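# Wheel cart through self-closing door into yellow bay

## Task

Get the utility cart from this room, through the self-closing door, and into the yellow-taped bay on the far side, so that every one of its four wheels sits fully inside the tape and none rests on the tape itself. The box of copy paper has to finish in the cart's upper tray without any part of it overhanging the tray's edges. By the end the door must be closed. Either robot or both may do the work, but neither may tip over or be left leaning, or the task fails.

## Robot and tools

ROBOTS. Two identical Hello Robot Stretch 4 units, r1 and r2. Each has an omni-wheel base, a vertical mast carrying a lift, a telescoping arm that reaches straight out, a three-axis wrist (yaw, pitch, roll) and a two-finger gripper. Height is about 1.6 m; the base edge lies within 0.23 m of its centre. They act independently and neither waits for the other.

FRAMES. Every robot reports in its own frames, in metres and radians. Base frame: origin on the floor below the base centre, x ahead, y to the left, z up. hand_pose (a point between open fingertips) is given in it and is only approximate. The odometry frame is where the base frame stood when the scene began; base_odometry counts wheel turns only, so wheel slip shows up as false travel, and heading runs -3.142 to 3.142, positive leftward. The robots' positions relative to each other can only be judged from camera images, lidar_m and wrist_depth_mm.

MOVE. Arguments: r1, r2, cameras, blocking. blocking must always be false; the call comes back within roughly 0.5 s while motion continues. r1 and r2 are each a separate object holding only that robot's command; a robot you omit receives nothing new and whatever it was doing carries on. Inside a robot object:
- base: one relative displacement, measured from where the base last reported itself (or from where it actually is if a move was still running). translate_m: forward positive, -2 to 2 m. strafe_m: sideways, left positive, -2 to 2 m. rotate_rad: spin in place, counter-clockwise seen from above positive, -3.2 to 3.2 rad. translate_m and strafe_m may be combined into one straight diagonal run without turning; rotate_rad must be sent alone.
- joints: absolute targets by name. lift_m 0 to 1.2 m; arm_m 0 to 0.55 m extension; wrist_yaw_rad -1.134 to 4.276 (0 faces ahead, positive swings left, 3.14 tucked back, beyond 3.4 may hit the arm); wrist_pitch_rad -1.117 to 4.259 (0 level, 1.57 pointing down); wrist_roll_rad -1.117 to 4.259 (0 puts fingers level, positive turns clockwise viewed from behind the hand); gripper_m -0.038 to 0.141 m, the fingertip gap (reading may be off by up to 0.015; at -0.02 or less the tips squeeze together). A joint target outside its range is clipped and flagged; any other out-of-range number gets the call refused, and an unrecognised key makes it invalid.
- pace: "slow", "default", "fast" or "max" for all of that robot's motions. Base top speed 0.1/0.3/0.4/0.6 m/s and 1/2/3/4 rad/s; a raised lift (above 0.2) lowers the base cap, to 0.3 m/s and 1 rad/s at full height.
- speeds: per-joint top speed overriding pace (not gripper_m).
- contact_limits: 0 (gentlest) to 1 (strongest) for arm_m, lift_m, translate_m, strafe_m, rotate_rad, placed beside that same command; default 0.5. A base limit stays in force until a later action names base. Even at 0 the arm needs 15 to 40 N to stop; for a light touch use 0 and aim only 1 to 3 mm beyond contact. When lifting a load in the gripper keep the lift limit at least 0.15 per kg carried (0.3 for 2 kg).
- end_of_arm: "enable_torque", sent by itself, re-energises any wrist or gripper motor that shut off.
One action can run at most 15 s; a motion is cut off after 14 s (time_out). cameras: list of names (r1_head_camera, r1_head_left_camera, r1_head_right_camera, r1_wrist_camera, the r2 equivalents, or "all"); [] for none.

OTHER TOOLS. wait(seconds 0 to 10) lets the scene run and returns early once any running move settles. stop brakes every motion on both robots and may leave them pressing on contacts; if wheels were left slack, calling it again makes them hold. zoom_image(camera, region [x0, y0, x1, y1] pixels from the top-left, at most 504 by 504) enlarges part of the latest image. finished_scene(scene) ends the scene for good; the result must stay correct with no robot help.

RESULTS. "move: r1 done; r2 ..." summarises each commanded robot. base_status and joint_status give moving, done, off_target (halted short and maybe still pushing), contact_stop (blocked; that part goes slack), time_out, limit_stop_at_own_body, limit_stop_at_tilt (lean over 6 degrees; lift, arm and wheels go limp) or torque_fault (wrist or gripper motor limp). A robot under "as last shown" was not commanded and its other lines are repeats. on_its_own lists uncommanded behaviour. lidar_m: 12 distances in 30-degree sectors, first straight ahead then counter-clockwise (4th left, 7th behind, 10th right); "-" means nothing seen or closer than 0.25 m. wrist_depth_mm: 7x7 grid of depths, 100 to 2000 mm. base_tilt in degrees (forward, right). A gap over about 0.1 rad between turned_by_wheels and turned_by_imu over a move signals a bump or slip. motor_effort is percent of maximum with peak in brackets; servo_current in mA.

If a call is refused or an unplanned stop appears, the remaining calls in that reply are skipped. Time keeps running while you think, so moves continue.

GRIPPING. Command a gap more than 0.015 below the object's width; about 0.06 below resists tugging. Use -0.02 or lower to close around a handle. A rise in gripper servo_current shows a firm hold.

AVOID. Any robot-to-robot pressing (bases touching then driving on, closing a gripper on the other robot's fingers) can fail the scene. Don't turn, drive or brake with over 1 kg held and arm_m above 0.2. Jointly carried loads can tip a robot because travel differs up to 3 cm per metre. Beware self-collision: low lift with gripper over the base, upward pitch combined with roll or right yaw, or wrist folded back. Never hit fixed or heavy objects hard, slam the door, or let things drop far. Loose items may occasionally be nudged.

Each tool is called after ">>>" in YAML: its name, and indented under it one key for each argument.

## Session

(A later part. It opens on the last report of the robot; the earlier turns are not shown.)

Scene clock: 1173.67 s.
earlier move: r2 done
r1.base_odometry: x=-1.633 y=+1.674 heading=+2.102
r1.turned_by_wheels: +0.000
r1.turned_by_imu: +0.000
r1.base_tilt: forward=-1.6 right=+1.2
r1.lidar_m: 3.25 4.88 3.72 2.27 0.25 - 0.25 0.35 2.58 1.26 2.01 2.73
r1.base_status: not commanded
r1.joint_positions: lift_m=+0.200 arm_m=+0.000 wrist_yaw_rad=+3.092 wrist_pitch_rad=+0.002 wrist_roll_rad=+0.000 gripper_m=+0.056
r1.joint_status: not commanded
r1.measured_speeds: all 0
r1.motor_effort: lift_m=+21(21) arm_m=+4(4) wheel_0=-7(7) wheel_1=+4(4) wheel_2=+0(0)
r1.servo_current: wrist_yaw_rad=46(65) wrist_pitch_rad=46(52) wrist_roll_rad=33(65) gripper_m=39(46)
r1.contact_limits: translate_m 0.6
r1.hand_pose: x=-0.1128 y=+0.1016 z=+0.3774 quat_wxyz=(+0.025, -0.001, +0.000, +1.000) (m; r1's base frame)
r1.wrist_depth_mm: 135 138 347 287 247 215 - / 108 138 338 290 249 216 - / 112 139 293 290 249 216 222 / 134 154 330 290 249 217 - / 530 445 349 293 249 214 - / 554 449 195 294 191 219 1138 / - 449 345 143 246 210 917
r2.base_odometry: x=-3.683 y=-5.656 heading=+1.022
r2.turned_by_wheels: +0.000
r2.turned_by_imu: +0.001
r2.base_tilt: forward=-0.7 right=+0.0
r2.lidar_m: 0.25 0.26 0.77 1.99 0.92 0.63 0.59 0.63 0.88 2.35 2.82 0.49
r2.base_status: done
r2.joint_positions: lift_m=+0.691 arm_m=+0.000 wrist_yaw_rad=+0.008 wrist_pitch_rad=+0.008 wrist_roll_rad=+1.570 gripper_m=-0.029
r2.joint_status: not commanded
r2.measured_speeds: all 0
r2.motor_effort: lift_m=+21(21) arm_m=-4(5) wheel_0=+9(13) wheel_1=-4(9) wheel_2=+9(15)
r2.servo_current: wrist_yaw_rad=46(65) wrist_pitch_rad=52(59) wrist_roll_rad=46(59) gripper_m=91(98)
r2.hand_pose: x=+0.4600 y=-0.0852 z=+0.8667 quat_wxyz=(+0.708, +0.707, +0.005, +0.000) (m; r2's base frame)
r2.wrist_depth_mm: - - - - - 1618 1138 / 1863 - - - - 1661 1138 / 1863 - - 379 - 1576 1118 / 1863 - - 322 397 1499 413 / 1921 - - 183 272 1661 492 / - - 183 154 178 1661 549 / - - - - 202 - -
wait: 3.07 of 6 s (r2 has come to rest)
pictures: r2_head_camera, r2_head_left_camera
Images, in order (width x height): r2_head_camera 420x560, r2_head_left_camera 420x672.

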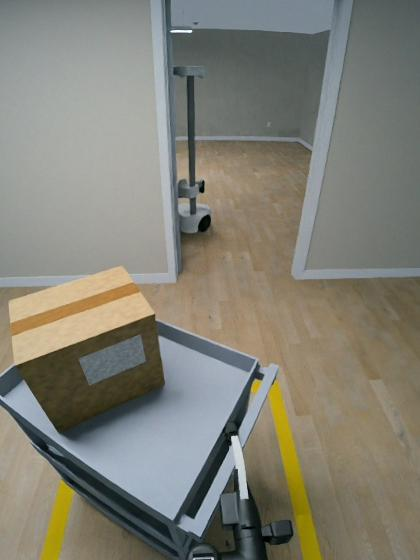

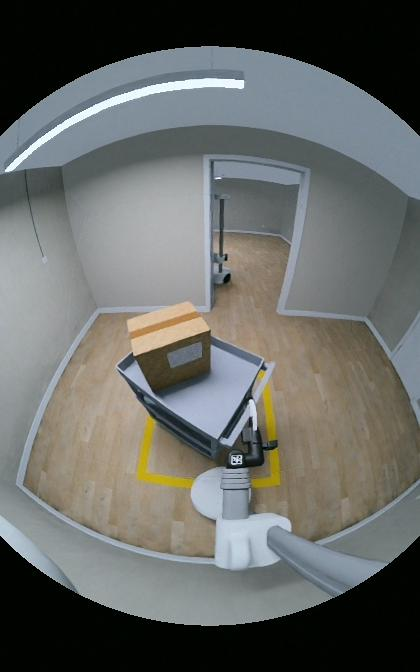

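>>> move:
  blocking: false
  r2: {"base":{"translate_m":0.0,"strafe_m":0.22},"pace":"slow"}

>>> wait:
  seconds: 6
  cameras: ["r2_head_camera","r2_head_left_camera"]

>>> zoom_image:
  camera: "r2_head_left_camera"
  region: [0, 250, 420, 630]

Scene clock: 1180.97 s.
move: r2 moving
r1: as last shown
r1.base_tilt: forward=-1.6 right=+1.3
r1.lidar_m: 3.28 4.87 3.72 2.25 0.26 - 0.25 0.36 2.59 1.25 2.00 2.73
r1.servo_current: wrist_yaw_rad=52(59) wrist_pitch_rad=39(46) wrist_roll_rad=33(59) gripper_m=39(46)
r1.contact_limits: translate_m 0.6
r1.wrist_depth_mm: 136 138 347 289 247 216 - / 108 138 338 290 249 216 - / 112 139 294 290 249 216 220 / 134 155 330 291 250 217 - / 521 442 351 293 249 213 - / 554 445 195 293 191 219 1138 / - 452 345 143 247 211 917
r2.base_odometry: x=-3.695 y=-5.649 heading=+1.022
r2.turned_by_wheels: +0.000
r2.turned_by_imu: +0.000
r2.base_tilt: forward=-0.7 right=+0.1
r2.lidar_m: 0.25 0.28 2.09 1.99 0.89 0.62 0.61 0.63 0.88 2.38 2.82 0.51
r2.base_status: translate_m moving; strafe_m moving
r2.joint_positions: lift_m=+0.691 arm_m=+0.000 wrist_yaw_rad=+0.008 wrist_pitch_rad=+0.008 wrist_roll_rad=+1.570 gripper_m=-0.029
r2.joint_status: not commanded
r2.measured_speeds: translate_m=+0.000 strafe_m=+0.057 rotate_rad=+0.000 lift_m=+0.000 arm_m=+0.000 wrist_yaw_rad=-0.005 wrist_pitch_rad=+0.000 wrist_roll_rad=+0.000
r2.motor_effort: lift_m=+21(21) arm_m=-4(5) wheel_0=-7(10) wheel_1=+8(11) wheel_2=+0(7)
r2.servo_current: wrist_yaw_rad=52(65) wrist_pitch_rad=46(59) wrist_roll_rad=39(59) gripper_m=85(98)
r2.hand_pose: x=+0.4600 y=-0.0852 z=+0.8667 quat_wxyz=(+0.708, +0.707, +0.005, +0.000) (m; r2's base frame)
r2.wrist_depth_mm: - - - - - 1661 1160 / 1921 - - - - 1661 1138 / 1921 - - 384 - 1537 1098 / 1921 - - 306 399 1576 459 / 1863 - - 189 272 1708 500 / - - 183 153 178 1708 554 / - - - - 202 - -
pictures: none

Scene clock: 1183.83 s.
earlier move: r2 done
r1.base_odometry: x=-1.633 y=+1.674 heading=+2.102
r1.turned_by_wheels: +0.000
r1.turned_by_imu: +0.000
r1.base_tilt: forward=-1.6 right=+1.3
r1.lidar_m: 3.27 4.86 3.69 2.25 0.27 - 0.25 0.35 3.87 1.25 2.00 2.75
r1.base_status: not commanded
r1.joint_positions: lift_m=+0.200 arm_m=+0.000 wrist_yaw_rad=+3.092 wrist_pitch_rad=+0.002 wrist_roll_rad=+0.000 gripper_m=+0.056
r1.joint_status: not commanded
r1.measured_speeds: all 0
r1.motor_effort: lift_m=+21(21) arm_m=+4(4) wheel_0=-7(7) wheel_1=+4(5) wheel_2=+0(0)
r1.servo_current: wrist_yaw_rad=46(65) wrist_pitch_rad=39(46) wrist_roll_rad=33(72) gripper_m=46(46)
r1.contact_limits: translate_m 0.6
r1.hand_pose: x=-0.1128 y=+0.1016 z=+0.3774 quat_wxyz=(+0.025, -0.001, +0.000, +1.000) (m; r1's base frame)
r1.wrist_depth_mm: 136 137 349 289 248 216 - / 108 138 338 290 248 216 - / 112 138 296 291 249 217 223 / 134 155 332 293 250 217 - / 525 445 351 294 250 214 - / 559 445 195 294 191 219 1138 / - 449 343 143 247 210 904
r2.base_odometry: x=-3.871 y=-5.542 heading=+1.022
r2.turned_by_wheels: +0.000
r2.turned_by_imu: +0.000
r2.base_tilt: forward=-0.7 right=+0.1
r2.lidar_m: 0.25 0.32 1.90 1.76 0.88 0.65 0.61 0.66 0.87 2.34 3.02 0.48
r2.base_status: done
r2.joint_positions: lift_m=+0.691 arm_m=+0.000 wrist_yaw_rad=-0.006 wrist_pitch_rad=+0.008 wrist_roll_rad=+1.570 gripper_m=-0.029
r2.joint_status: not commanded
r2.measured_speeds: all 0
r2.motor_effort: lift_m=+21(21) arm_m=-4(5) wheel_0=-5(14) wheel_1=+5(11) wheel_2=-1(7)
r2.servo_current: wrist_yaw_rad=65(78) wrist_pitch_rad=59(59) wrist_roll_rad=39(59) gripper_m=91(98)
r2.hand_pose: x=+0.4588 y=-0.0893 z=+0.8667 quat_wxyz=(+0.708, +0.707, +0.001, -0.005) (m; r2's base frame)
r2.wrist_depth_mm: 1863 - - - - 1661 1160 / 1921 - - 362 - 1618 1138 / 1921 - - 366 389 402 399 / 1921 - - 218 315 1708 480 / - - - 185 258 1576 544 / - - 181 160 179 647 - / - 136 413 - 202 - -
wait: 2.87 of 6 s (r2 has come to rest)
pictures: r2_head_camera, r2_head_left_camera
Images, in order (width x height): r2_head_camera 420x560, r2_head_left_camera 420x672.

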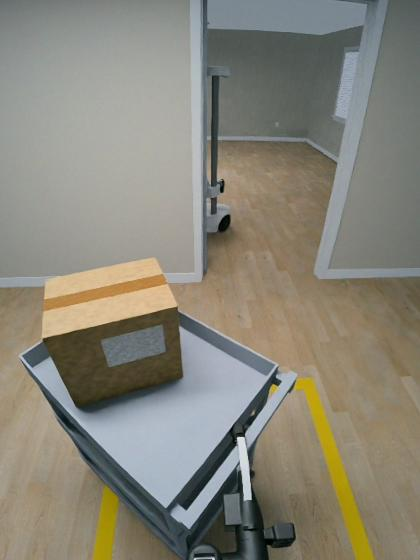

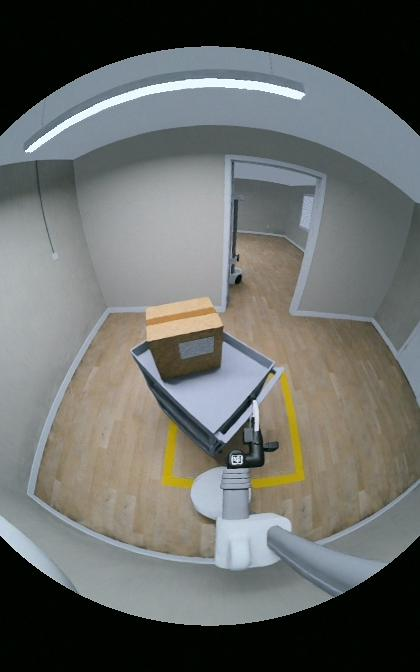

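Scaled by 1.200 from the camera's 420x672 image, which has a finer 600x960 frame.

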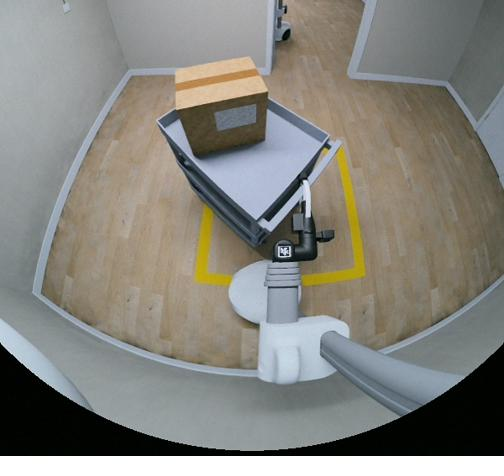

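>>> move:
  blocking: false
  r2: {"base":{"translate_m":-0.2,"strafe_m":-0.12},"pace":"slow"}

>>> wait:
  seconds: 6
  cameras: ["r2_head_camera","r2_head_left_camera"]

>>> zoom_image:
  camera: "r2_head_left_camera"
  region: [0, 250, 420, 630]

Scene clock: 1222.83 s.
move: r2 moving
r1: as last shown
r1.lidar_m: 3.29 4.88 3.69 2.26 0.25 - 0.25 0.38 3.88 1.24 2.00 2.75
r1.motor_effort: lift_m=+21(21) arm_m=+4(4) wheel_0=-7(7) wheel_1=+4(4) wheel_2=+0(0)
r1.servo_current: wrist_yaw_rad=59(59) wrist_pitch_rad=46(46) wrist_roll_rad=46(59) gripper_m=46(46)
r1.contact_limits: translate_m 0.6
r1.wrist_depth_mm: 136 138 347 289 247 215 - / 108 138 340 291 248 216 - / 112 138 294 291 250 217 222 / 134 155 332 293 250 217 - / 525 445 351 293 250 213 - / 549 449 196 293 190 219 1138 / - 449 345 142 246 211 931
r2.base_odometry: x=-3.871 y=-5.555 heading=+1.023
r2.turned_by_wheels: +0.000
r2.turned_by_imu: +0.001
r2.base_tilt: forward=-0.6 right=+0.0
r2.lidar_m: 0.25 0.28 1.88 1.79 0.88 0.63 0.57 0.63 0.86 2.35 3.04 0.48
r2.base_status: translate_m moving; strafe_m moving
r2.joint_positions: lift_m=+0.691 arm_m=+0.000 wrist_yaw_rad=+0.001 wrist_pitch_rad=+0.008 wrist_roll_rad=+1.570 gripper_m=-0.029
r2.joint_status: not commanded
r2.measured_speeds: translate_m=-0.047 strafe_m=-0.028 rotate_rad=+0.005 lift_m=+0.000 arm_m=+0.000 wrist_yaw_rad=+0.029 wrist_pitch_rad=+0.000 wrist_roll_rad=+0.000
r2.motor_effort: lift_m=+21(21) arm_m=-4(5) wheel_0=-2(7) wheel_1=-9(9) wheel_2=+12(12)
r2.servo_current: wrist_yaw_rad=46(59) wrist_pitch_rad=52(52) wrist_roll_rad=46(59) gripper_m=91(91)
r2.hand_pose: x=+0.4595 y=-0.0870 z=+0.8667 quat_wxyz=(+0.708, +0.707, +0.003, -0.002) (m; r2's base frame)
r2.wrist_depth_mm: 1921 - - - - 1618 1138 / 1921 - - 345 - 1618 1138 / 1921 - - 357 382 397 430 / 1921 - - 217 307 1661 480 / - - - 187 256 1708 - / - - 181 163 179 661 - / - 143 415 - 204 - -
pictures: none

Scene clock: 1225.83 s.
earlier move: r2 done
r1.base_odometry: x=-1.633 y=+1.674 heading=+2.102
r1.turned_by_wheels: +0.000
r1.turned_by_imu: +0.000
r1.base_tilt: forward=-1.6 right=+1.2
r1.lidar_m: 3.28 4.87 3.71 2.25 0.26 - 0.25 0.37 2.81 1.23 2.01 2.74
r1.base_status: not commanded
r1.joint_positions: lift_m=+0.200 arm_m=+0.000 wrist_yaw_rad=+3.092 wrist_pitch_rad=+0.002 wrist_roll_rad=+0.000 gripper_m=+0.056
r1.joint_status: not commanded
r1.measured_speeds: all 0
r1.motor_effort: lift_m=+21(21) arm_m=+4(4) wheel_0=-7(7) wheel_1=+4(5) wheel_2=+0(0)
r1.servo_current: wrist_yaw_rad=46(72) wrist_pitch_rad=39(52) wrist_roll_rad=46(65) gripper_m=46(52)
r1.contact_limits: translate_m 0.6
r1.hand_pose: x=-0.1128 y=+0.1016 z=+0.3774 quat_wxyz=(+0.025, -0.001, +0.000, +1.000) (m; r1's base frame)
r1.wrist_depth_mm: 136 138 345 289 248 216 - / 108 138 336 290 247 216 - / 112 139 293 291 248 217 222 / 134 155 330 290 249 217 - / 521 445 353 291 249 214 - / 559 445 196 293 190 219 1138 / - 449 345 142 246 210 917
r2.base_odometry: x=-3.873 y=-5.775 heading=+1.023
r2.turned_by_wheels: +0.000
r2.turned_by_imu: +0.002
r2.base_tilt: forward=-0.7 right=+0.1
r2.lidar_m: 0.25 0.27 2.03 1.71 0.59 0.44 0.39 0.44 0.62 1.61 2.89 0.48
r2.base_status: done
r2.joint_positions: lift_m=+0.691 arm_m=+0.000 wrist_yaw_rad=+0.007 wrist_pitch_rad=+0.008 wrist_roll_rad=+1.570 gripper_m=-0.029
r2.joint_status: not commanded
r2.measured_speeds: all 0
r2.motor_effort: lift_m=+21(21) arm_m=-4(5) wheel_0=+7(14) wheel_1=-4(9) wheel_2=+6(15)
r2.servo_current: wrist_yaw_rad=52(65) wrist_pitch_rad=46(59) wrist_roll_rad=59(59) gripper_m=91(98)
r2.hand_pose: x=+0.4599 y=-0.0855 z=+0.8667 quat_wxyz=(+0.708, +0.707, +0.005, +0.000) (m; r2's base frame)
r2.wrist_depth_mm: - - - - - 1661 1182 / - - - 336 - 1464 1118 / - - - 304 340 1618 1160 / - - - 216 287 1708 512 / - - - 186 251 1708 - / - - 185 167 179 - - / - - 433 - 209 - -
wait: 3.00 of 6 s (r2 has come to rest)
pictures: r2_head_camera, r2_head_left_camera
Images, in order (width x height): r2_head_camera 420x560, r2_head_left_camera 420x672.

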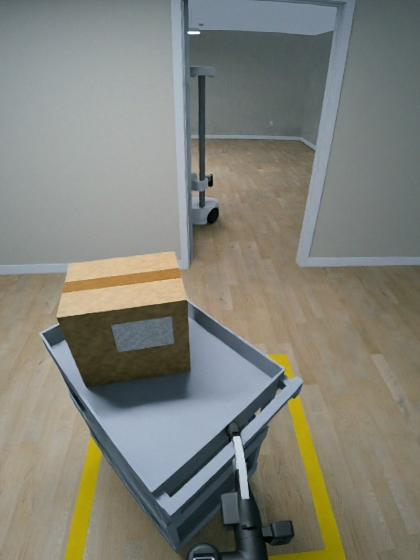

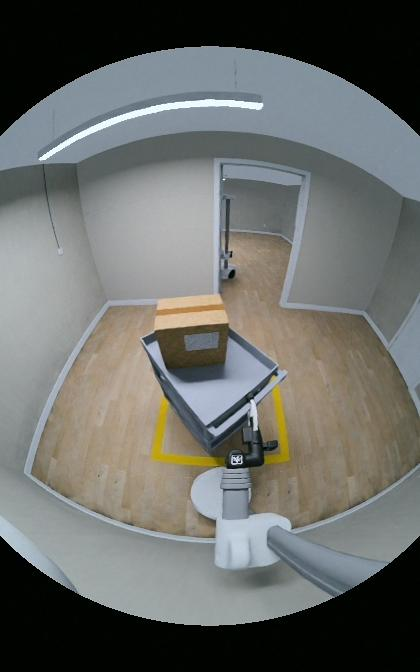

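Scaled by 1.200 from the camera's 420x672 image, which has a finer 600x960 frame.

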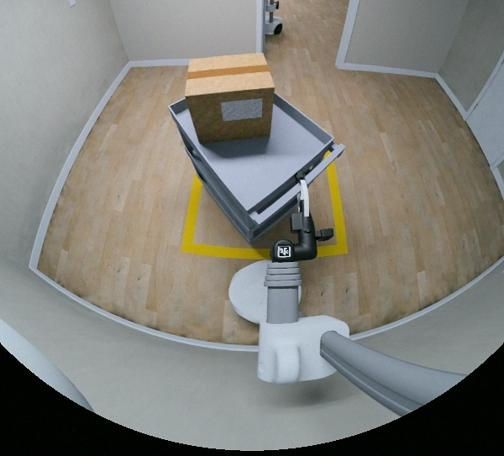

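>>> move:
  blocking: false
  r2: {"base":{"translate_m":0.0,"strafe_m":0.25},"pace":"slow"}

>>> wait:
  seconds: 6
  cameras: ["r2_head_camera","r2_head_left_camera"]

>>> zoom_image:
  camera: "r2_head_left_camera"
  region: [0, 250, 420, 630]

Scene clock: 1234.30 s.
move: r2 moving
r1: as last shown
r1.base_tilt: forward=-1.6 right=+1.3
r1.lidar_m: 3.26 4.88 3.73 2.26 0.25 - 0.25 0.34 2.81 1.26 2.02 2.73
r1.motor_effort: lift_m=+21(21) arm_m=+4(4) wheel_0=-7(7) wheel_1=+4(4) wheel_2=+0(0)
r1.servo_current: wrist_yaw_rad=33(59) wrist_pitch_rad=46(46) wrist_roll_rad=46(59) gripper_m=46(46)
r1.contact_limits: translate_m 0.6
r1.wrist_depth_mm: 136 138 347 289 247 216 - / 108 138 340 291 249 216 - / 112 138 294 291 250 216 221 / 134 155 332 293 250 218 - / 525 442 353 293 251 214 - / 559 449 195 293 191 217 1160 / - 452 343 143 246 211 917
r2.base_odometry: x=-3.885 y=-5.767 heading=+1.023
r2.turned_by_wheels: +0.000
r2.turned_by_imu: +0.000
r2.base_tilt: forward=-0.7 right=+0.0
r2.lidar_m: 0.25 0.31 1.99 1.69 0.63 0.43 0.41 0.40 0.60 1.63 2.87 0.49
r2.base_status: translate_m moving; strafe_m moving
r2.joint_positions: lift_m=+0.691 arm_m=+0.000 wrist_yaw_rad=+0.000 wrist_pitch_rad=+0.008 wrist_roll_rad=+1.570 gripper_m=-0.029
r2.joint_status: not commanded
r2.measured_speeds: translate_m=+0.001 strafe_m=+0.056 rotate_rad=-0.005 lift_m=+0.000 arm_m=+0.000 wrist_yaw_rad=-0.035 wrist_pitch_rad=+0.000 wrist_roll_rad=+0.000
r2.motor_effort: lift_m=+21(21) arm_m=-5(5) wheel_0=-7(9) wheel_1=+6(9) wheel_2=-1(5)
r2.servo_current: wrist_yaw_rad=46(59) wrist_pitch_rad=52(52) wrist_roll_rad=52(59) gripper_m=85(98)
r2.hand_pose: x=+0.4594 y=-0.0873 z=+0.8667 quat_wxyz=(+0.708, +0.707, +0.003, -0.003) (m; r2's base frame)
r2.wrist_depth_mm: - - - - - 1661 1160 / - - - 345 - 1537 1182 / - - - 306 343 1464 445 / - - - 216 282 1661 504 / - - - 186 252 1708 - / - - 183 167 179 - - / - 433 430 - 208 - -
pictures: none

Scene clock: 1237.47 s.
earlier move: r2 done
r1.base_odometry: x=-1.633 y=+1.674 heading=+2.102
r1.turned_by_wheels: +0.000
r1.turned_by_imu: +0.000
r1.base_tilt: forward=-1.6 right=+1.3
r1.lidar_m: 3.28 4.87 3.69 2.26 0.26 - 0.25 0.35 3.86 1.27 1.98 2.73
r1.base_status: not commanded
r1.joint_positions: lift_m=+0.200 arm_m=+0.000 wrist_yaw_rad=+3.092 wrist_pitch_rad=+0.002 wrist_roll_rad=+0.000 gripper_m=+0.056
r1.joint_status: not commanded
r1.measured_speeds: all 0
r1.motor_effort: lift_m=+21(21) arm_m=+4(4) wheel_0=-7(7) wheel_1=+4(4) wheel_2=+0(0)
r1.servo_current: wrist_yaw_rad=39(59) wrist_pitch_rad=39(46) wrist_roll_rad=52(72) gripper_m=46(46)
r1.contact_limits: translate_m 0.6
r1.hand_pose: x=-0.1128 y=+0.1016 z=+0.3774 quat_wxyz=(+0.025, -0.001, +0.000, +1.000) (m; r1's base frame)
r1.wrist_depth_mm: 136 138 349 289 248 215 - / 108 138 338 290 248 216 - / 112 139 296 290 250 217 221 / 134 154 332 290 251 217 - / 525 442 351 291 251 213 - / 554 449 195 294 191 218 1118 / - 449 343 143 246 211 917
r2.base_odometry: x=-4.086 y=-5.645 heading=+1.023
r2.turned_by_wheels: +0.000
r2.turned_by_imu: +0.000
r2.base_tilt: forward=-0.6 right=+0.1
r2.lidar_m: 0.34 0.33 1.75 1.65 0.61 0.44 0.41 0.42 0.60 1.61 3.18 0.45
r2.base_status: done
r2.joint_positions: lift_m=+0.691 arm_m=+0.000 wrist_yaw_rad=-0.006 wrist_pitch_rad=+0.008 wrist_roll_rad=+1.570 gripper_m=-0.029
r2.joint_status: not commanded
r2.measured_speeds: all 0
r2.motor_effort: lift_m=+21(21) arm_m=-4(5) wheel_0=-5(14) wheel_1=+4(9) wheel_2=-1(5)
r2.servo_current: wrist_yaw_rad=39(65) wrist_pitch_rad=52(65) wrist_roll_rad=52(59) gripper_m=91(98)
r2.hand_pose: x=+0.4588 y=-0.0890 z=+0.8667 quat_wxyz=(+0.708, +0.707, +0.001, -0.005) (m; r2's base frame)
r2.wrist_depth_mm: - - - 270 298 307 309 / - - - 272 279 1708 1205 / - - - 257 263 1808 525 / - - - 191 252 831 - / - - 466 199 240 831 - / - - 183 172 178 - - / - - 492 - 220 - -
wait: 3.17 of 6 s (r2 has come to rest)
pictures: r2_head_camera, r2_head_left_camera
Images, in order (width x height): r2_head_camera 420x560, r2_head_left_camera 420x672.

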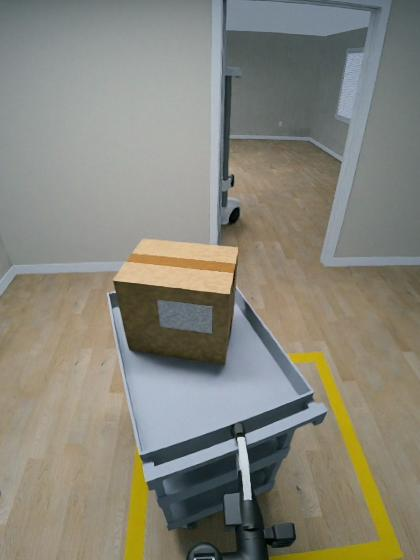

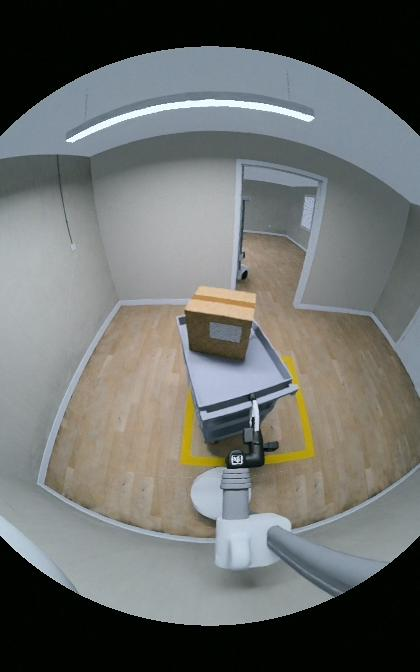

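Scaled by 1.200 from the camera's 420x672 image, which has a finer 600x960 frame.

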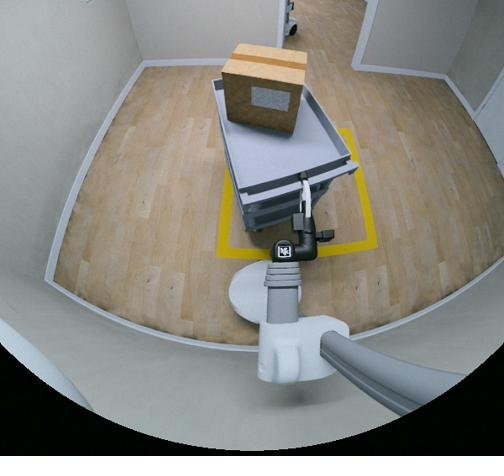

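>>> move:
  blocking: false
  r2: {"base":{"translate_m":0.1,"strafe_m":-0.15},"pace":"slow"}

>>> wait:
  seconds: 6
  cameras: ["r2_head_camera","r2_head_left_camera","r2_head_right_camera"]

>>> zoom_image:
  camera: "r2_head_left_camera"
  region: [0, 250, 420, 630]

>>> zoom_image:
  camera: "r2_head_right_camera"
  region: [0, 250, 420, 630]

Scene clock: 1274.57 s.
move: r2 moving
r1: as last shown
r1.lidar_m: 3.28 4.86 3.70 2.25 0.25 - 0.25 0.35 3.86 1.26 1.97 2.75
r1.motor_effort: lift_m=+21(21) arm_m=+4(4) wheel_0=-6(7) wheel_1=+4(4) wheel_2=+0(0)
r1.servo_current: wrist_yaw_rad=46(59) wrist_pitch_rad=46(46) wrist_roll_rad=52(65) gripper_m=39(46)
r1.contact_limits: translate_m 0.6
r1.wrist_depth_mm: 136 137 347 289 248 215 - / 108 138 340 289 246 216 - / 112 138 294 291 248 217 221 / 134 155 332 293 249 217 - / 525 445 353 294 250 215 - / 559 449 195 294 191 219 1118 / - 452 347 143 246 211 931
r2.base_odometry: x=-4.074 y=-5.644 heading=+1.022
r2.turned_by_wheels: +0.000
r2.turned_by_imu: +0.000
r2.base_tilt: forward=-0.7 right=+0.1
r2.lidar_m: 0.33 0.32 1.75 1.67 0.62 0.44 0.42 0.42 0.59 1.64 3.18 0.44
r2.base_status: translate_m moving; strafe_m moving
r2.joint_positions: lift_m=+0.691 arm_m=+0.000 wrist_yaw_rad=-0.005 wrist_pitch_rad=+0.008 wrist_roll_rad=+1.570 gripper_m=-0.029
r2.joint_status: not commanded
r2.measured_speeds: translate_m=+0.027 strafe_m=-0.040 rotate_rad=-0.002 lift_m=+0.000 arm_m=+0.000 wrist_yaw_rad=+0.002 wrist_pitch_rad=+0.000 wrist_roll_rad=+0.000
r2.motor_effort: lift_m=+21(21) arm_m=-4(5) wheel_0=+8(10) wheel_1=-5(5) wheel_2=-11(13)
r2.servo_current: wrist_yaw_rad=59(59) wrist_pitch_rad=52(52) wrist_roll_rad=52(52) gripper_m=85(98)
r2.hand_pose: x=+0.4589 y=-0.0890 z=+0.8667 quat_wxyz=(+0.708, +0.707, +0.001, -0.005) (m; r2's base frame)
r2.wrist_depth_mm: - - - 267 300 306 306 / - - - 272 282 1576 1160 / - - - 260 264 1661 504 / - - - 191 251 809 - / - - 466 203 239 831 - / - - 185 173 180 - - / - - 492 - 221 - -
pictures: none

Scene clock: 1277.17 s.
earlier move: r2 done
r1.base_odometry: x=-1.633 y=+1.674 heading=+2.102
r1.turned_by_wheels: +0.000
r1.turned_by_imu: +0.000
r1.base_tilt: forward=-1.6 right=+1.3
r1.lidar_m: 3.27 4.87 3.75 2.23 0.25 - 0.25 0.38 3.88 1.24 2.00 2.74
r1.base_status: not commanded
r1.joint_positions: lift_m=+0.200 arm_m=+0.000 wrist_yaw_rad=+3.092 wrist_pitch_rad=+0.002 wrist_roll_rad=+0.000 gripper_m=+0.056
r1.joint_status: not commanded
r1.measured_speeds: all 0
r1.motor_effort: lift_m=+21(21) arm_m=+4(4) wheel_0=-7(7) wheel_1=+4(5) wheel_2=+0(0)
r1.servo_current: wrist_yaw_rad=39(65) wrist_pitch_rad=39(52) wrist_roll_rad=52(65) gripper_m=52(52)
r1.contact_limits: translate_m 0.6
r1.hand_pose: x=-0.1128 y=+0.1016 z=+0.3774 quat_wxyz=(+0.025, -0.001, +0.000, +1.000) (m; r1's base frame)
r1.wrist_depth_mm: 136 138 347 290 247 215 - / 108 138 338 290 250 216 - / 112 139 294 291 250 216 220 / 134 154 330 291 250 218 - / 525 442 351 293 250 214 - / 554 445 196 293 191 218 1138 / - 449 345 143 245 211 917
r2.base_odometry: x=-3.906 y=-5.637 heading=+1.023
r2.turned_by_wheels: +0.000
r2.turned_by_imu: +0.001
r2.base_tilt: forward=-0.6 right=+0.1
r2.lidar_m: 0.29 0.31 1.88 1.81 0.74 0.53 0.51 0.53 0.75 2.01 3.00 0.47
r2.base_status: done
r2.joint_positions: lift_m=+0.691 arm_m=+0.000 wrist_yaw_rad=+0.002 wrist_pitch_rad=+0.008 wrist_roll_rad=+1.570 gripper_m=-0.029
r2.joint_status: not commanded
r2.measured_speeds: all 0
r2.motor_effort: lift_m=+21(21) arm_m=-4(5) wheel_0=+7(14) wheel_1=-3(7) wheel_2=-5(13)
r2.servo_current: wrist_yaw_rad=59(59) wrist_pitch_rad=46(59) wrist_roll_rad=46(59) gripper_m=91(98)
r2.hand_pose: x=+0.4595 y=-0.0869 z=+0.8667 quat_wxyz=(+0.708, +0.707, +0.003, -0.002) (m; r2's base frame)
r2.wrist_depth_mm: - - - 281 - 1618 1160 / - - - 317 332 345 345 / - - - 281 297 1708 1182 / - - - 262 267 1808 - / - - - 211 241 778 - / - 473 185 171 178 - - / - - 452 - 214 - -
wait: 2.60 of 6 s (r2 has come to rest)
pictures: r2_head_camera, r2_head_left_camera, r2_head_right_camera
Images, in order (width x height): r2_head_camera 420x560, r2_head_left_camera 420x672, r2_head_right_camera 420x672.

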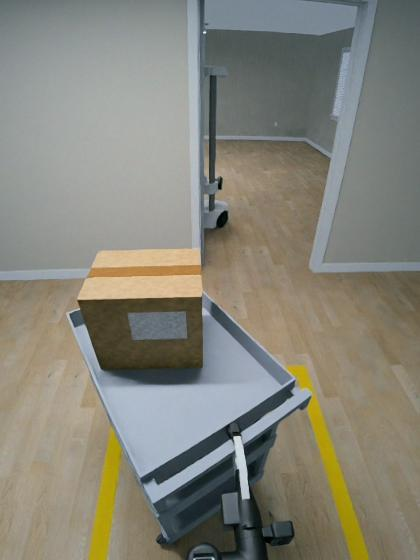

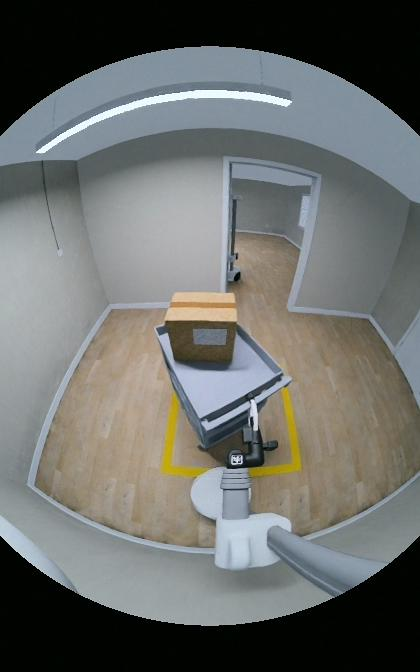

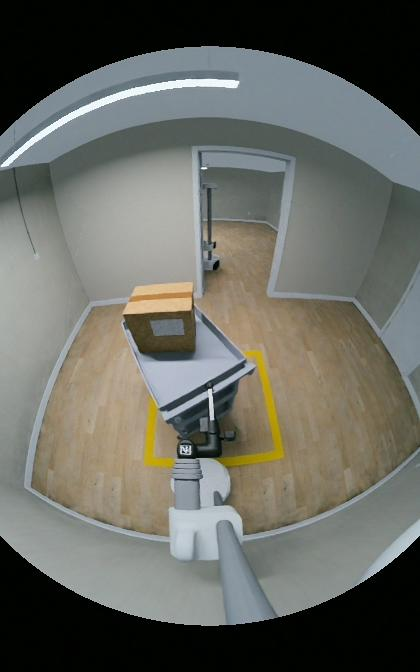

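Scaled by 1.200 from the camera's 420x672 image, which has a finer 600x960 frame.

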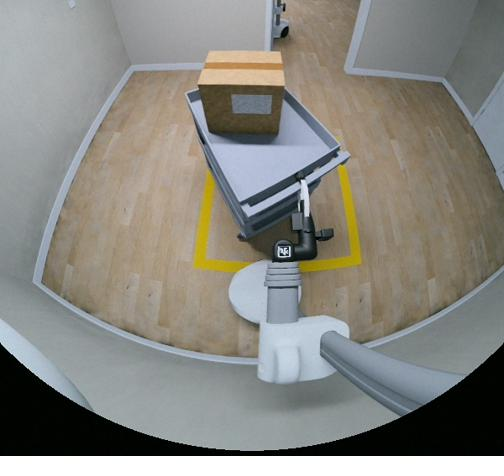

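Scaled by 1.200 from the camera's 420x672 image, which has a finer 600x960 frame.

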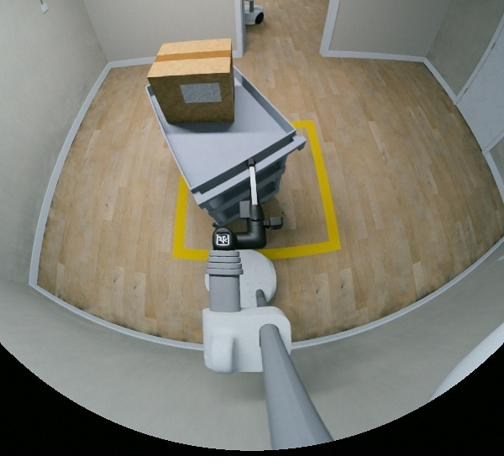

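>>> move:
  blocking: false
  r2: {"joints":{"gripper_m":0.12}}

>>> wait:
  seconds: 2.5

>>> move:
  blocking: false
  r2: {"base":{"translate_m":-0.16},"pace":"slow"}

>>> wait:
  seconds: 4
  cameras: ["r2_head_camera","r2_head_left_camera"]

>>> zoom_image:
  camera: "r2_head_left_camera"
  region: [0, 250, 420, 630]

>>> zoom_image:
  camera: "r2_head_camera"
  region: [0, 150, 420, 560]

Scene clock: 1295.63 s.
move: r2 moving
r1: as last shown
r1.lidar_m: 3.27 4.88 3.71 2.24 0.25 - 0.25 0.34 3.86 1.25 1.99 2.73
r1.motor_effort: lift_m=+21(21) arm_m=+4(4) wheel_0=-7(7) wheel_1=+4(4) wheel_2=+0(0)
r1.servo_current: wrist_yaw_rad=46(65) wrist_pitch_rad=33(52) wrist_roll_rad=65(65) gripper_m=39(46)
r1.contact_limits: translate_m 0.6
r1.wrist_depth_mm: 136 137 349 289 248 215 - / 108 138 338 290 248 216 - / 112 138 293 290 250 216 221 / 134 154 332 291 250 217 - / 525 445 351 293 250 213 - / 554 445 195 294 191 219 1138 / - 449 343 143 246 211 917
r2.base_odometry: x=-3.906 y=-5.637 heading=+1.023
r2.turned_by_wheels: +0.000
r2.turned_by_imu: +0.000
r2.base_tilt: forward=-0.7 right=+0.1
r2.lidar_m: 0.30 0.29 1.90 1.83 0.74 0.56 0.50 0.54 0.73 2.03 3.01 0.47
r2.base_status: not commanded
r2.joint_positions: lift_m=+0.691 arm_m=+0.000 wrist_yaw_rad=+0.002 wrist_pitch_rad=+0.008 wrist_roll_rad=+1.570 gripper_m=-0.003
r2.joint_status: gripper_m moving
r2.measured_speeds: all 0
r2.motor_effort: lift_m=+21(21) arm_m=-4(4) wheel_0=+7(7) wheel_1=-3(3) wheel_2=-5(5)
r2.servo_current: wrist_yaw_rad=52(59) wrist_pitch_rad=52(59) wrist_roll_rad=39(59) gripper_m=78(98)
r2.hand_pose: x=+0.4595 y=-0.0869 z=+0.8667 quat_wxyz=(+0.708, +0.707, +0.003, -0.002) (m; r2's base frame)
r2.wrist_depth_mm: - - - 289 - 1708 1138 / - - - 317 338 347 349 / - - - 286 301 1708 1182 / - - - 260 271 1756 - / - - - 191 249 809 - / - 480 455 174 182 - - / - 452 - - 217 - -
pictures: none

Scene clock: 1297.37 s.
earlier move: r2 done
r1.base_odometry: x=-1.633 y=+1.674 heading=+2.102
r1.turned_by_wheels: +0.000
r1.turned_by_imu: +0.000
r1.base_tilt: forward=-1.6 right=+1.3
r1.lidar_m: 3.29 4.87 3.73 2.25 0.25 - 0.25 0.37 3.87 1.27 2.01 2.72
r1.base_status: not commanded
r1.joint_positions: lift_m=+0.200 arm_m=+0.000 wrist_yaw_rad=+3.092 wrist_pitch_rad=+0.002 wrist_roll_rad=+0.000 gripper_m=+0.056
r1.joint_status: not commanded
r1.measured_speeds: all 0
r1.motor_effort: lift_m=+21(21) arm_m=+4(4) wheel_0=-7(7) wheel_1=+4(4) wheel_2=+0(0)
r1.servo_current: wrist_yaw_rad=52(72) wrist_pitch_rad=46(52) wrist_roll_rad=52(65) gripper_m=46(46)
r1.contact_limits: translate_m 0.6
r1.hand_pose: x=-0.1128 y=+0.1016 z=+0.3774 quat_wxyz=(+0.025, -0.001, +0.000, +1.000) (m; r1's base frame)
r1.wrist_depth_mm: 136 138 347 289 248 215 - / 108 138 338 290 248 216 - / 112 138 294 291 250 216 221 / 134 155 332 291 249 217 - / 530 439 351 293 250 213 - / 559 449 195 296 191 217 1138 / - 452 345 143 247 210 917
r2.base_odometry: x=-3.906 y=-5.637 heading=+1.023
r2.turned_by_wheels: +0.000
r2.turned_by_imu: +0.000
r2.base_tilt: forward=-0.6 right=+0.1
r2.lidar_m: 0.31 0.34 1.88 1.80 0.76 0.55 0.50 0.53 0.76 2.02 3.02 0.49
r2.base_status: not commanded
r2.joint_positions: lift_m=+0.691 arm_m=+0.000 wrist_yaw_rad=+0.000 wrist_pitch_rad=+0.008 wrist_roll_rad=+1.570 gripper_m=+0.120
r2.joint_status: all done
r2.measured_speeds: all 0
r2.motor_effort: lift_m=+21(21) arm_m=-4(5) wheel_0=+4(7) wheel_1=-3(3) wheel_2=-5(6)
r2.servo_current: wrist_yaw_rad=52(59) wrist_pitch_rad=46(59) wrist_roll_rad=52(65) gripper_m=46(137)
r2.hand_pose: x=+0.4593 y=-0.0875 z=+0.8667 quat_wxyz=(+0.708, +0.707, +0.003, -0.003) (m; r2's base frame)
r2.wrist_depth_mm: - - - 312 - 1661 1160 / - - - 334 349 364 366 / - - - 238 314 1708 488 / - - - 216 281 1808 - / - - - 198 255 831 - / - - 193 179 185 - - / - - 158 - 222 - -
wait: 1.73 of 2.5 s (r2 has come to rest)
pictures: none

Scene clock: 1297.87 s.
move: r2 moving
r1: as last shown
r1.lidar_m: 3.28 4.85 3.72 2.26 0.25 - 0.25 0.36 3.88 1.24 1.99 2.74
r1.servo_current: wrist_yaw_rad=52(65) wrist_pitch_rad=39(52) wrist_roll_rad=46(52) gripper_m=46(46)
r1.contact_limits: translate_m 0.6
r1.wrist_depth_mm: 136 138 347 289 248 216 - / 108 138 338 290 249 216 - / 112 138 293 291 249 216 221 / 134 155 330 293 250 217 - / 525 445 353 291 250 213 - / 554 445 195 293 191 219 1160 / - 449 347 143 246 210 931
r2.base_odometry: x=-3.912 y=-5.648 heading=+1.022
r2.turned_by_wheels: +0.000
r2.turned_by_imu: +0.000
r2.base_tilt: forward=-0.6 right=+0.1
r2.lidar_m: 0.28 0.31 1.91 1.81 0.75 0.55 0.50 0.52 0.75 1.98 3.01 0.47
r2.base_status: translate_m moving
r2.joint_positions: lift_m=+0.691 arm_m=+0.000 wrist_yaw_rad=-0.001 wrist_pitch_rad=+0.003 wrist_roll_rad=+1.570 gripper_m=+0.120
r2.joint_status: not commanded
r2.measured_speeds: translate_m=-0.048 strafe_m=+0.000 rotate_rad=+0.000 lift_m=+0.000 arm_m=+0.000 wrist_yaw_rad=+0.000 wrist_pitch_rad=+0.000 wrist_roll_rad=+0.000
r2.motor_effort: lift_m=+18(21) arm_m=-4(4) wheel_0=-7(7) wheel_1=-6(7) wheel_2=+6(10)
r2.servo_current: wrist_yaw_rad=39(52) wrist_pitch_rad=46(52) wrist_roll_rad=52(52) gripper_m=52(52)
r2.hand_pose: x=+0.4593 y=-0.0876 z=+0.8682 quat_wxyz=(+0.708, +0.707, +0.001, -0.001) (m; r2's base frame)
r2.wrist_depth_mm: - - - 307 - 1708 1182 / - - - 332 353 364 364 / - - - 244 315 1756 504 / - - - 222 283 1708 - / - - - 200 255 732 - / - - 199 181 213 - - / - 469 469 - 226 732 -
pictures: none

Scene clock: 1300.27 s.
earlier move: r2 done
r1.base_odometry: x=-1.633 y=+1.674 heading=+2.102
r1.turned_by_wheels: +0.000
r1.turned_by_imu: +0.000
r1.base_tilt: forward=-1.6 right=+1.2
r1.lidar_m: 3.26 4.87 3.71 2.26 0.25 - 0.25 0.37 3.87 1.26 2.00 2.74
r1.base_status: not commanded
r1.joint_positions: lift_m=+0.200 arm_m=+0.000 wrist_yaw_rad=+3.092 wrist_pitch_rad=+0.002 wrist_roll_rad=+0.000 gripper_m=+0.056
r1.joint_status: not commanded
r1.measured_speeds: all 0
r1.motor_effort: lift_m=+21(21) arm_m=+4(4) wheel_0=-7(8) wheel_1=+4(5) wheel_2=+0(0)
r1.servo_current: wrist_yaw_rad=39(65) wrist_pitch_rad=46(52) wrist_roll_rad=52(72) gripper_m=46(52)
r1.contact_limits: translate_m 0.6
r1.hand_pose: x=-0.1128 y=+0.1016 z=+0.3774 quat_wxyz=(+0.025, -0.001, +0.000, +1.000) (m; r1's base frame)
r1.wrist_depth_mm: 136 138 347 289 248 216 - / 108 138 338 290 248 216 - / 112 139 294 290 249 217 221 / 134 155 332 291 250 217 - / 525 445 351 294 250 214 - / 554 445 195 293 191 217 1138 / - 449 345 142 246 210 917
r2.base_odometry: x=-3.989 y=-5.774 heading=+1.023
r2.turned_by_wheels: +0.000
r2.turned_by_imu: +0.001
r2.base_tilt: forward=-0.6 right=+0.1
r2.lidar_m: 0.45 0.60 1.90 1.45 0.51 0.37 0.34 0.36 0.48 1.40 3.01 0.63
r2.base_status: done
r2.joint_positions: lift_m=+0.691 arm_m=+0.000 wrist_yaw_rad=-0.001 wrist_pitch_rad=+0.003 wrist_roll_rad=+1.570 gripper_m=+0.120
r2.joint_status: not commanded
r2.measured_speeds: all 0
r2.motor_effort: lift_m=+18(21) arm_m=-4(5) wheel_0=-3(8) wheel_1=-3(8) wheel_2=+6(10)
r2.servo_current: wrist_yaw_rad=52(59) wrist_pitch_rad=46(52) wrist_roll_rad=39(59) gripper_m=52(59)
r2.hand_pose: x=+0.4593 y=-0.0876 z=+0.8682 quat_wxyz=(+0.708, +0.707, +0.001, -0.001) (m; r2's base frame)
r2.wrist_depth_mm: - - - - - 1708 1229 / - - - - - 1708 1118 / - - - 480 - 1863 477 / - - - 436 - 798 433 / - - - 399 399 - - / - - 217 315 198 - - / - - 615 - - 866 -
wait: 2.40 of 4 s (r2 has come to rest)
pictures: r2_head_camera, r2_head_left_camera
Images, in order (width x height): r2_head_camera 420x560, r2_head_left_camera 420x672.

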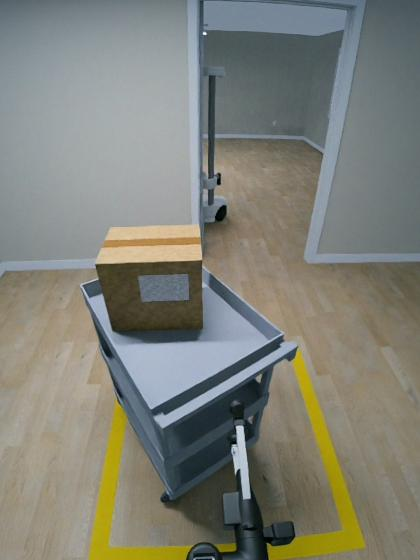

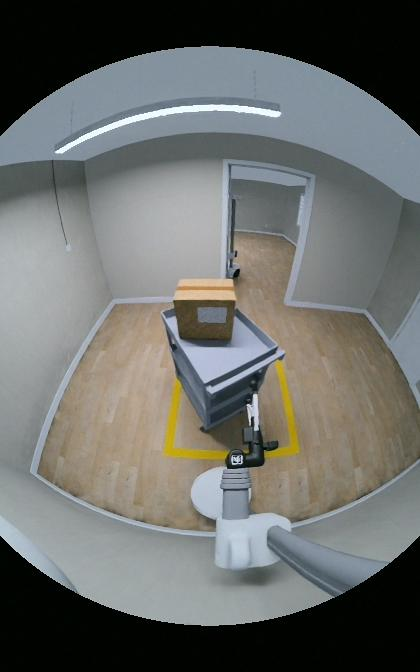

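Scaled by 1.200 from the camera's 420x672 image, which has a finer 600x960 frame.

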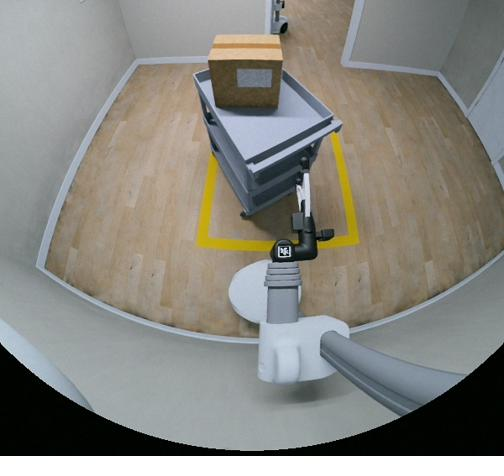

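Scaled by 1.200 from the camera's 420x560 image, which has a finer 1200x1600 frame.

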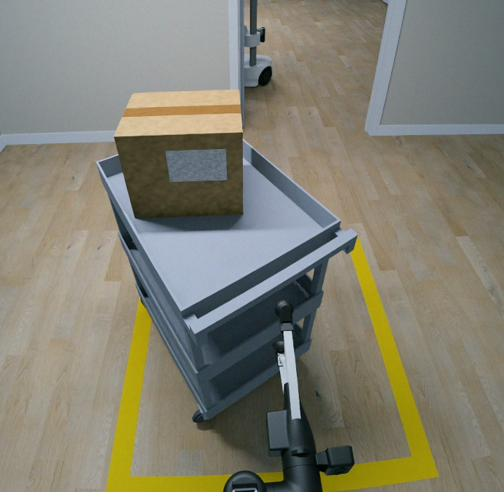

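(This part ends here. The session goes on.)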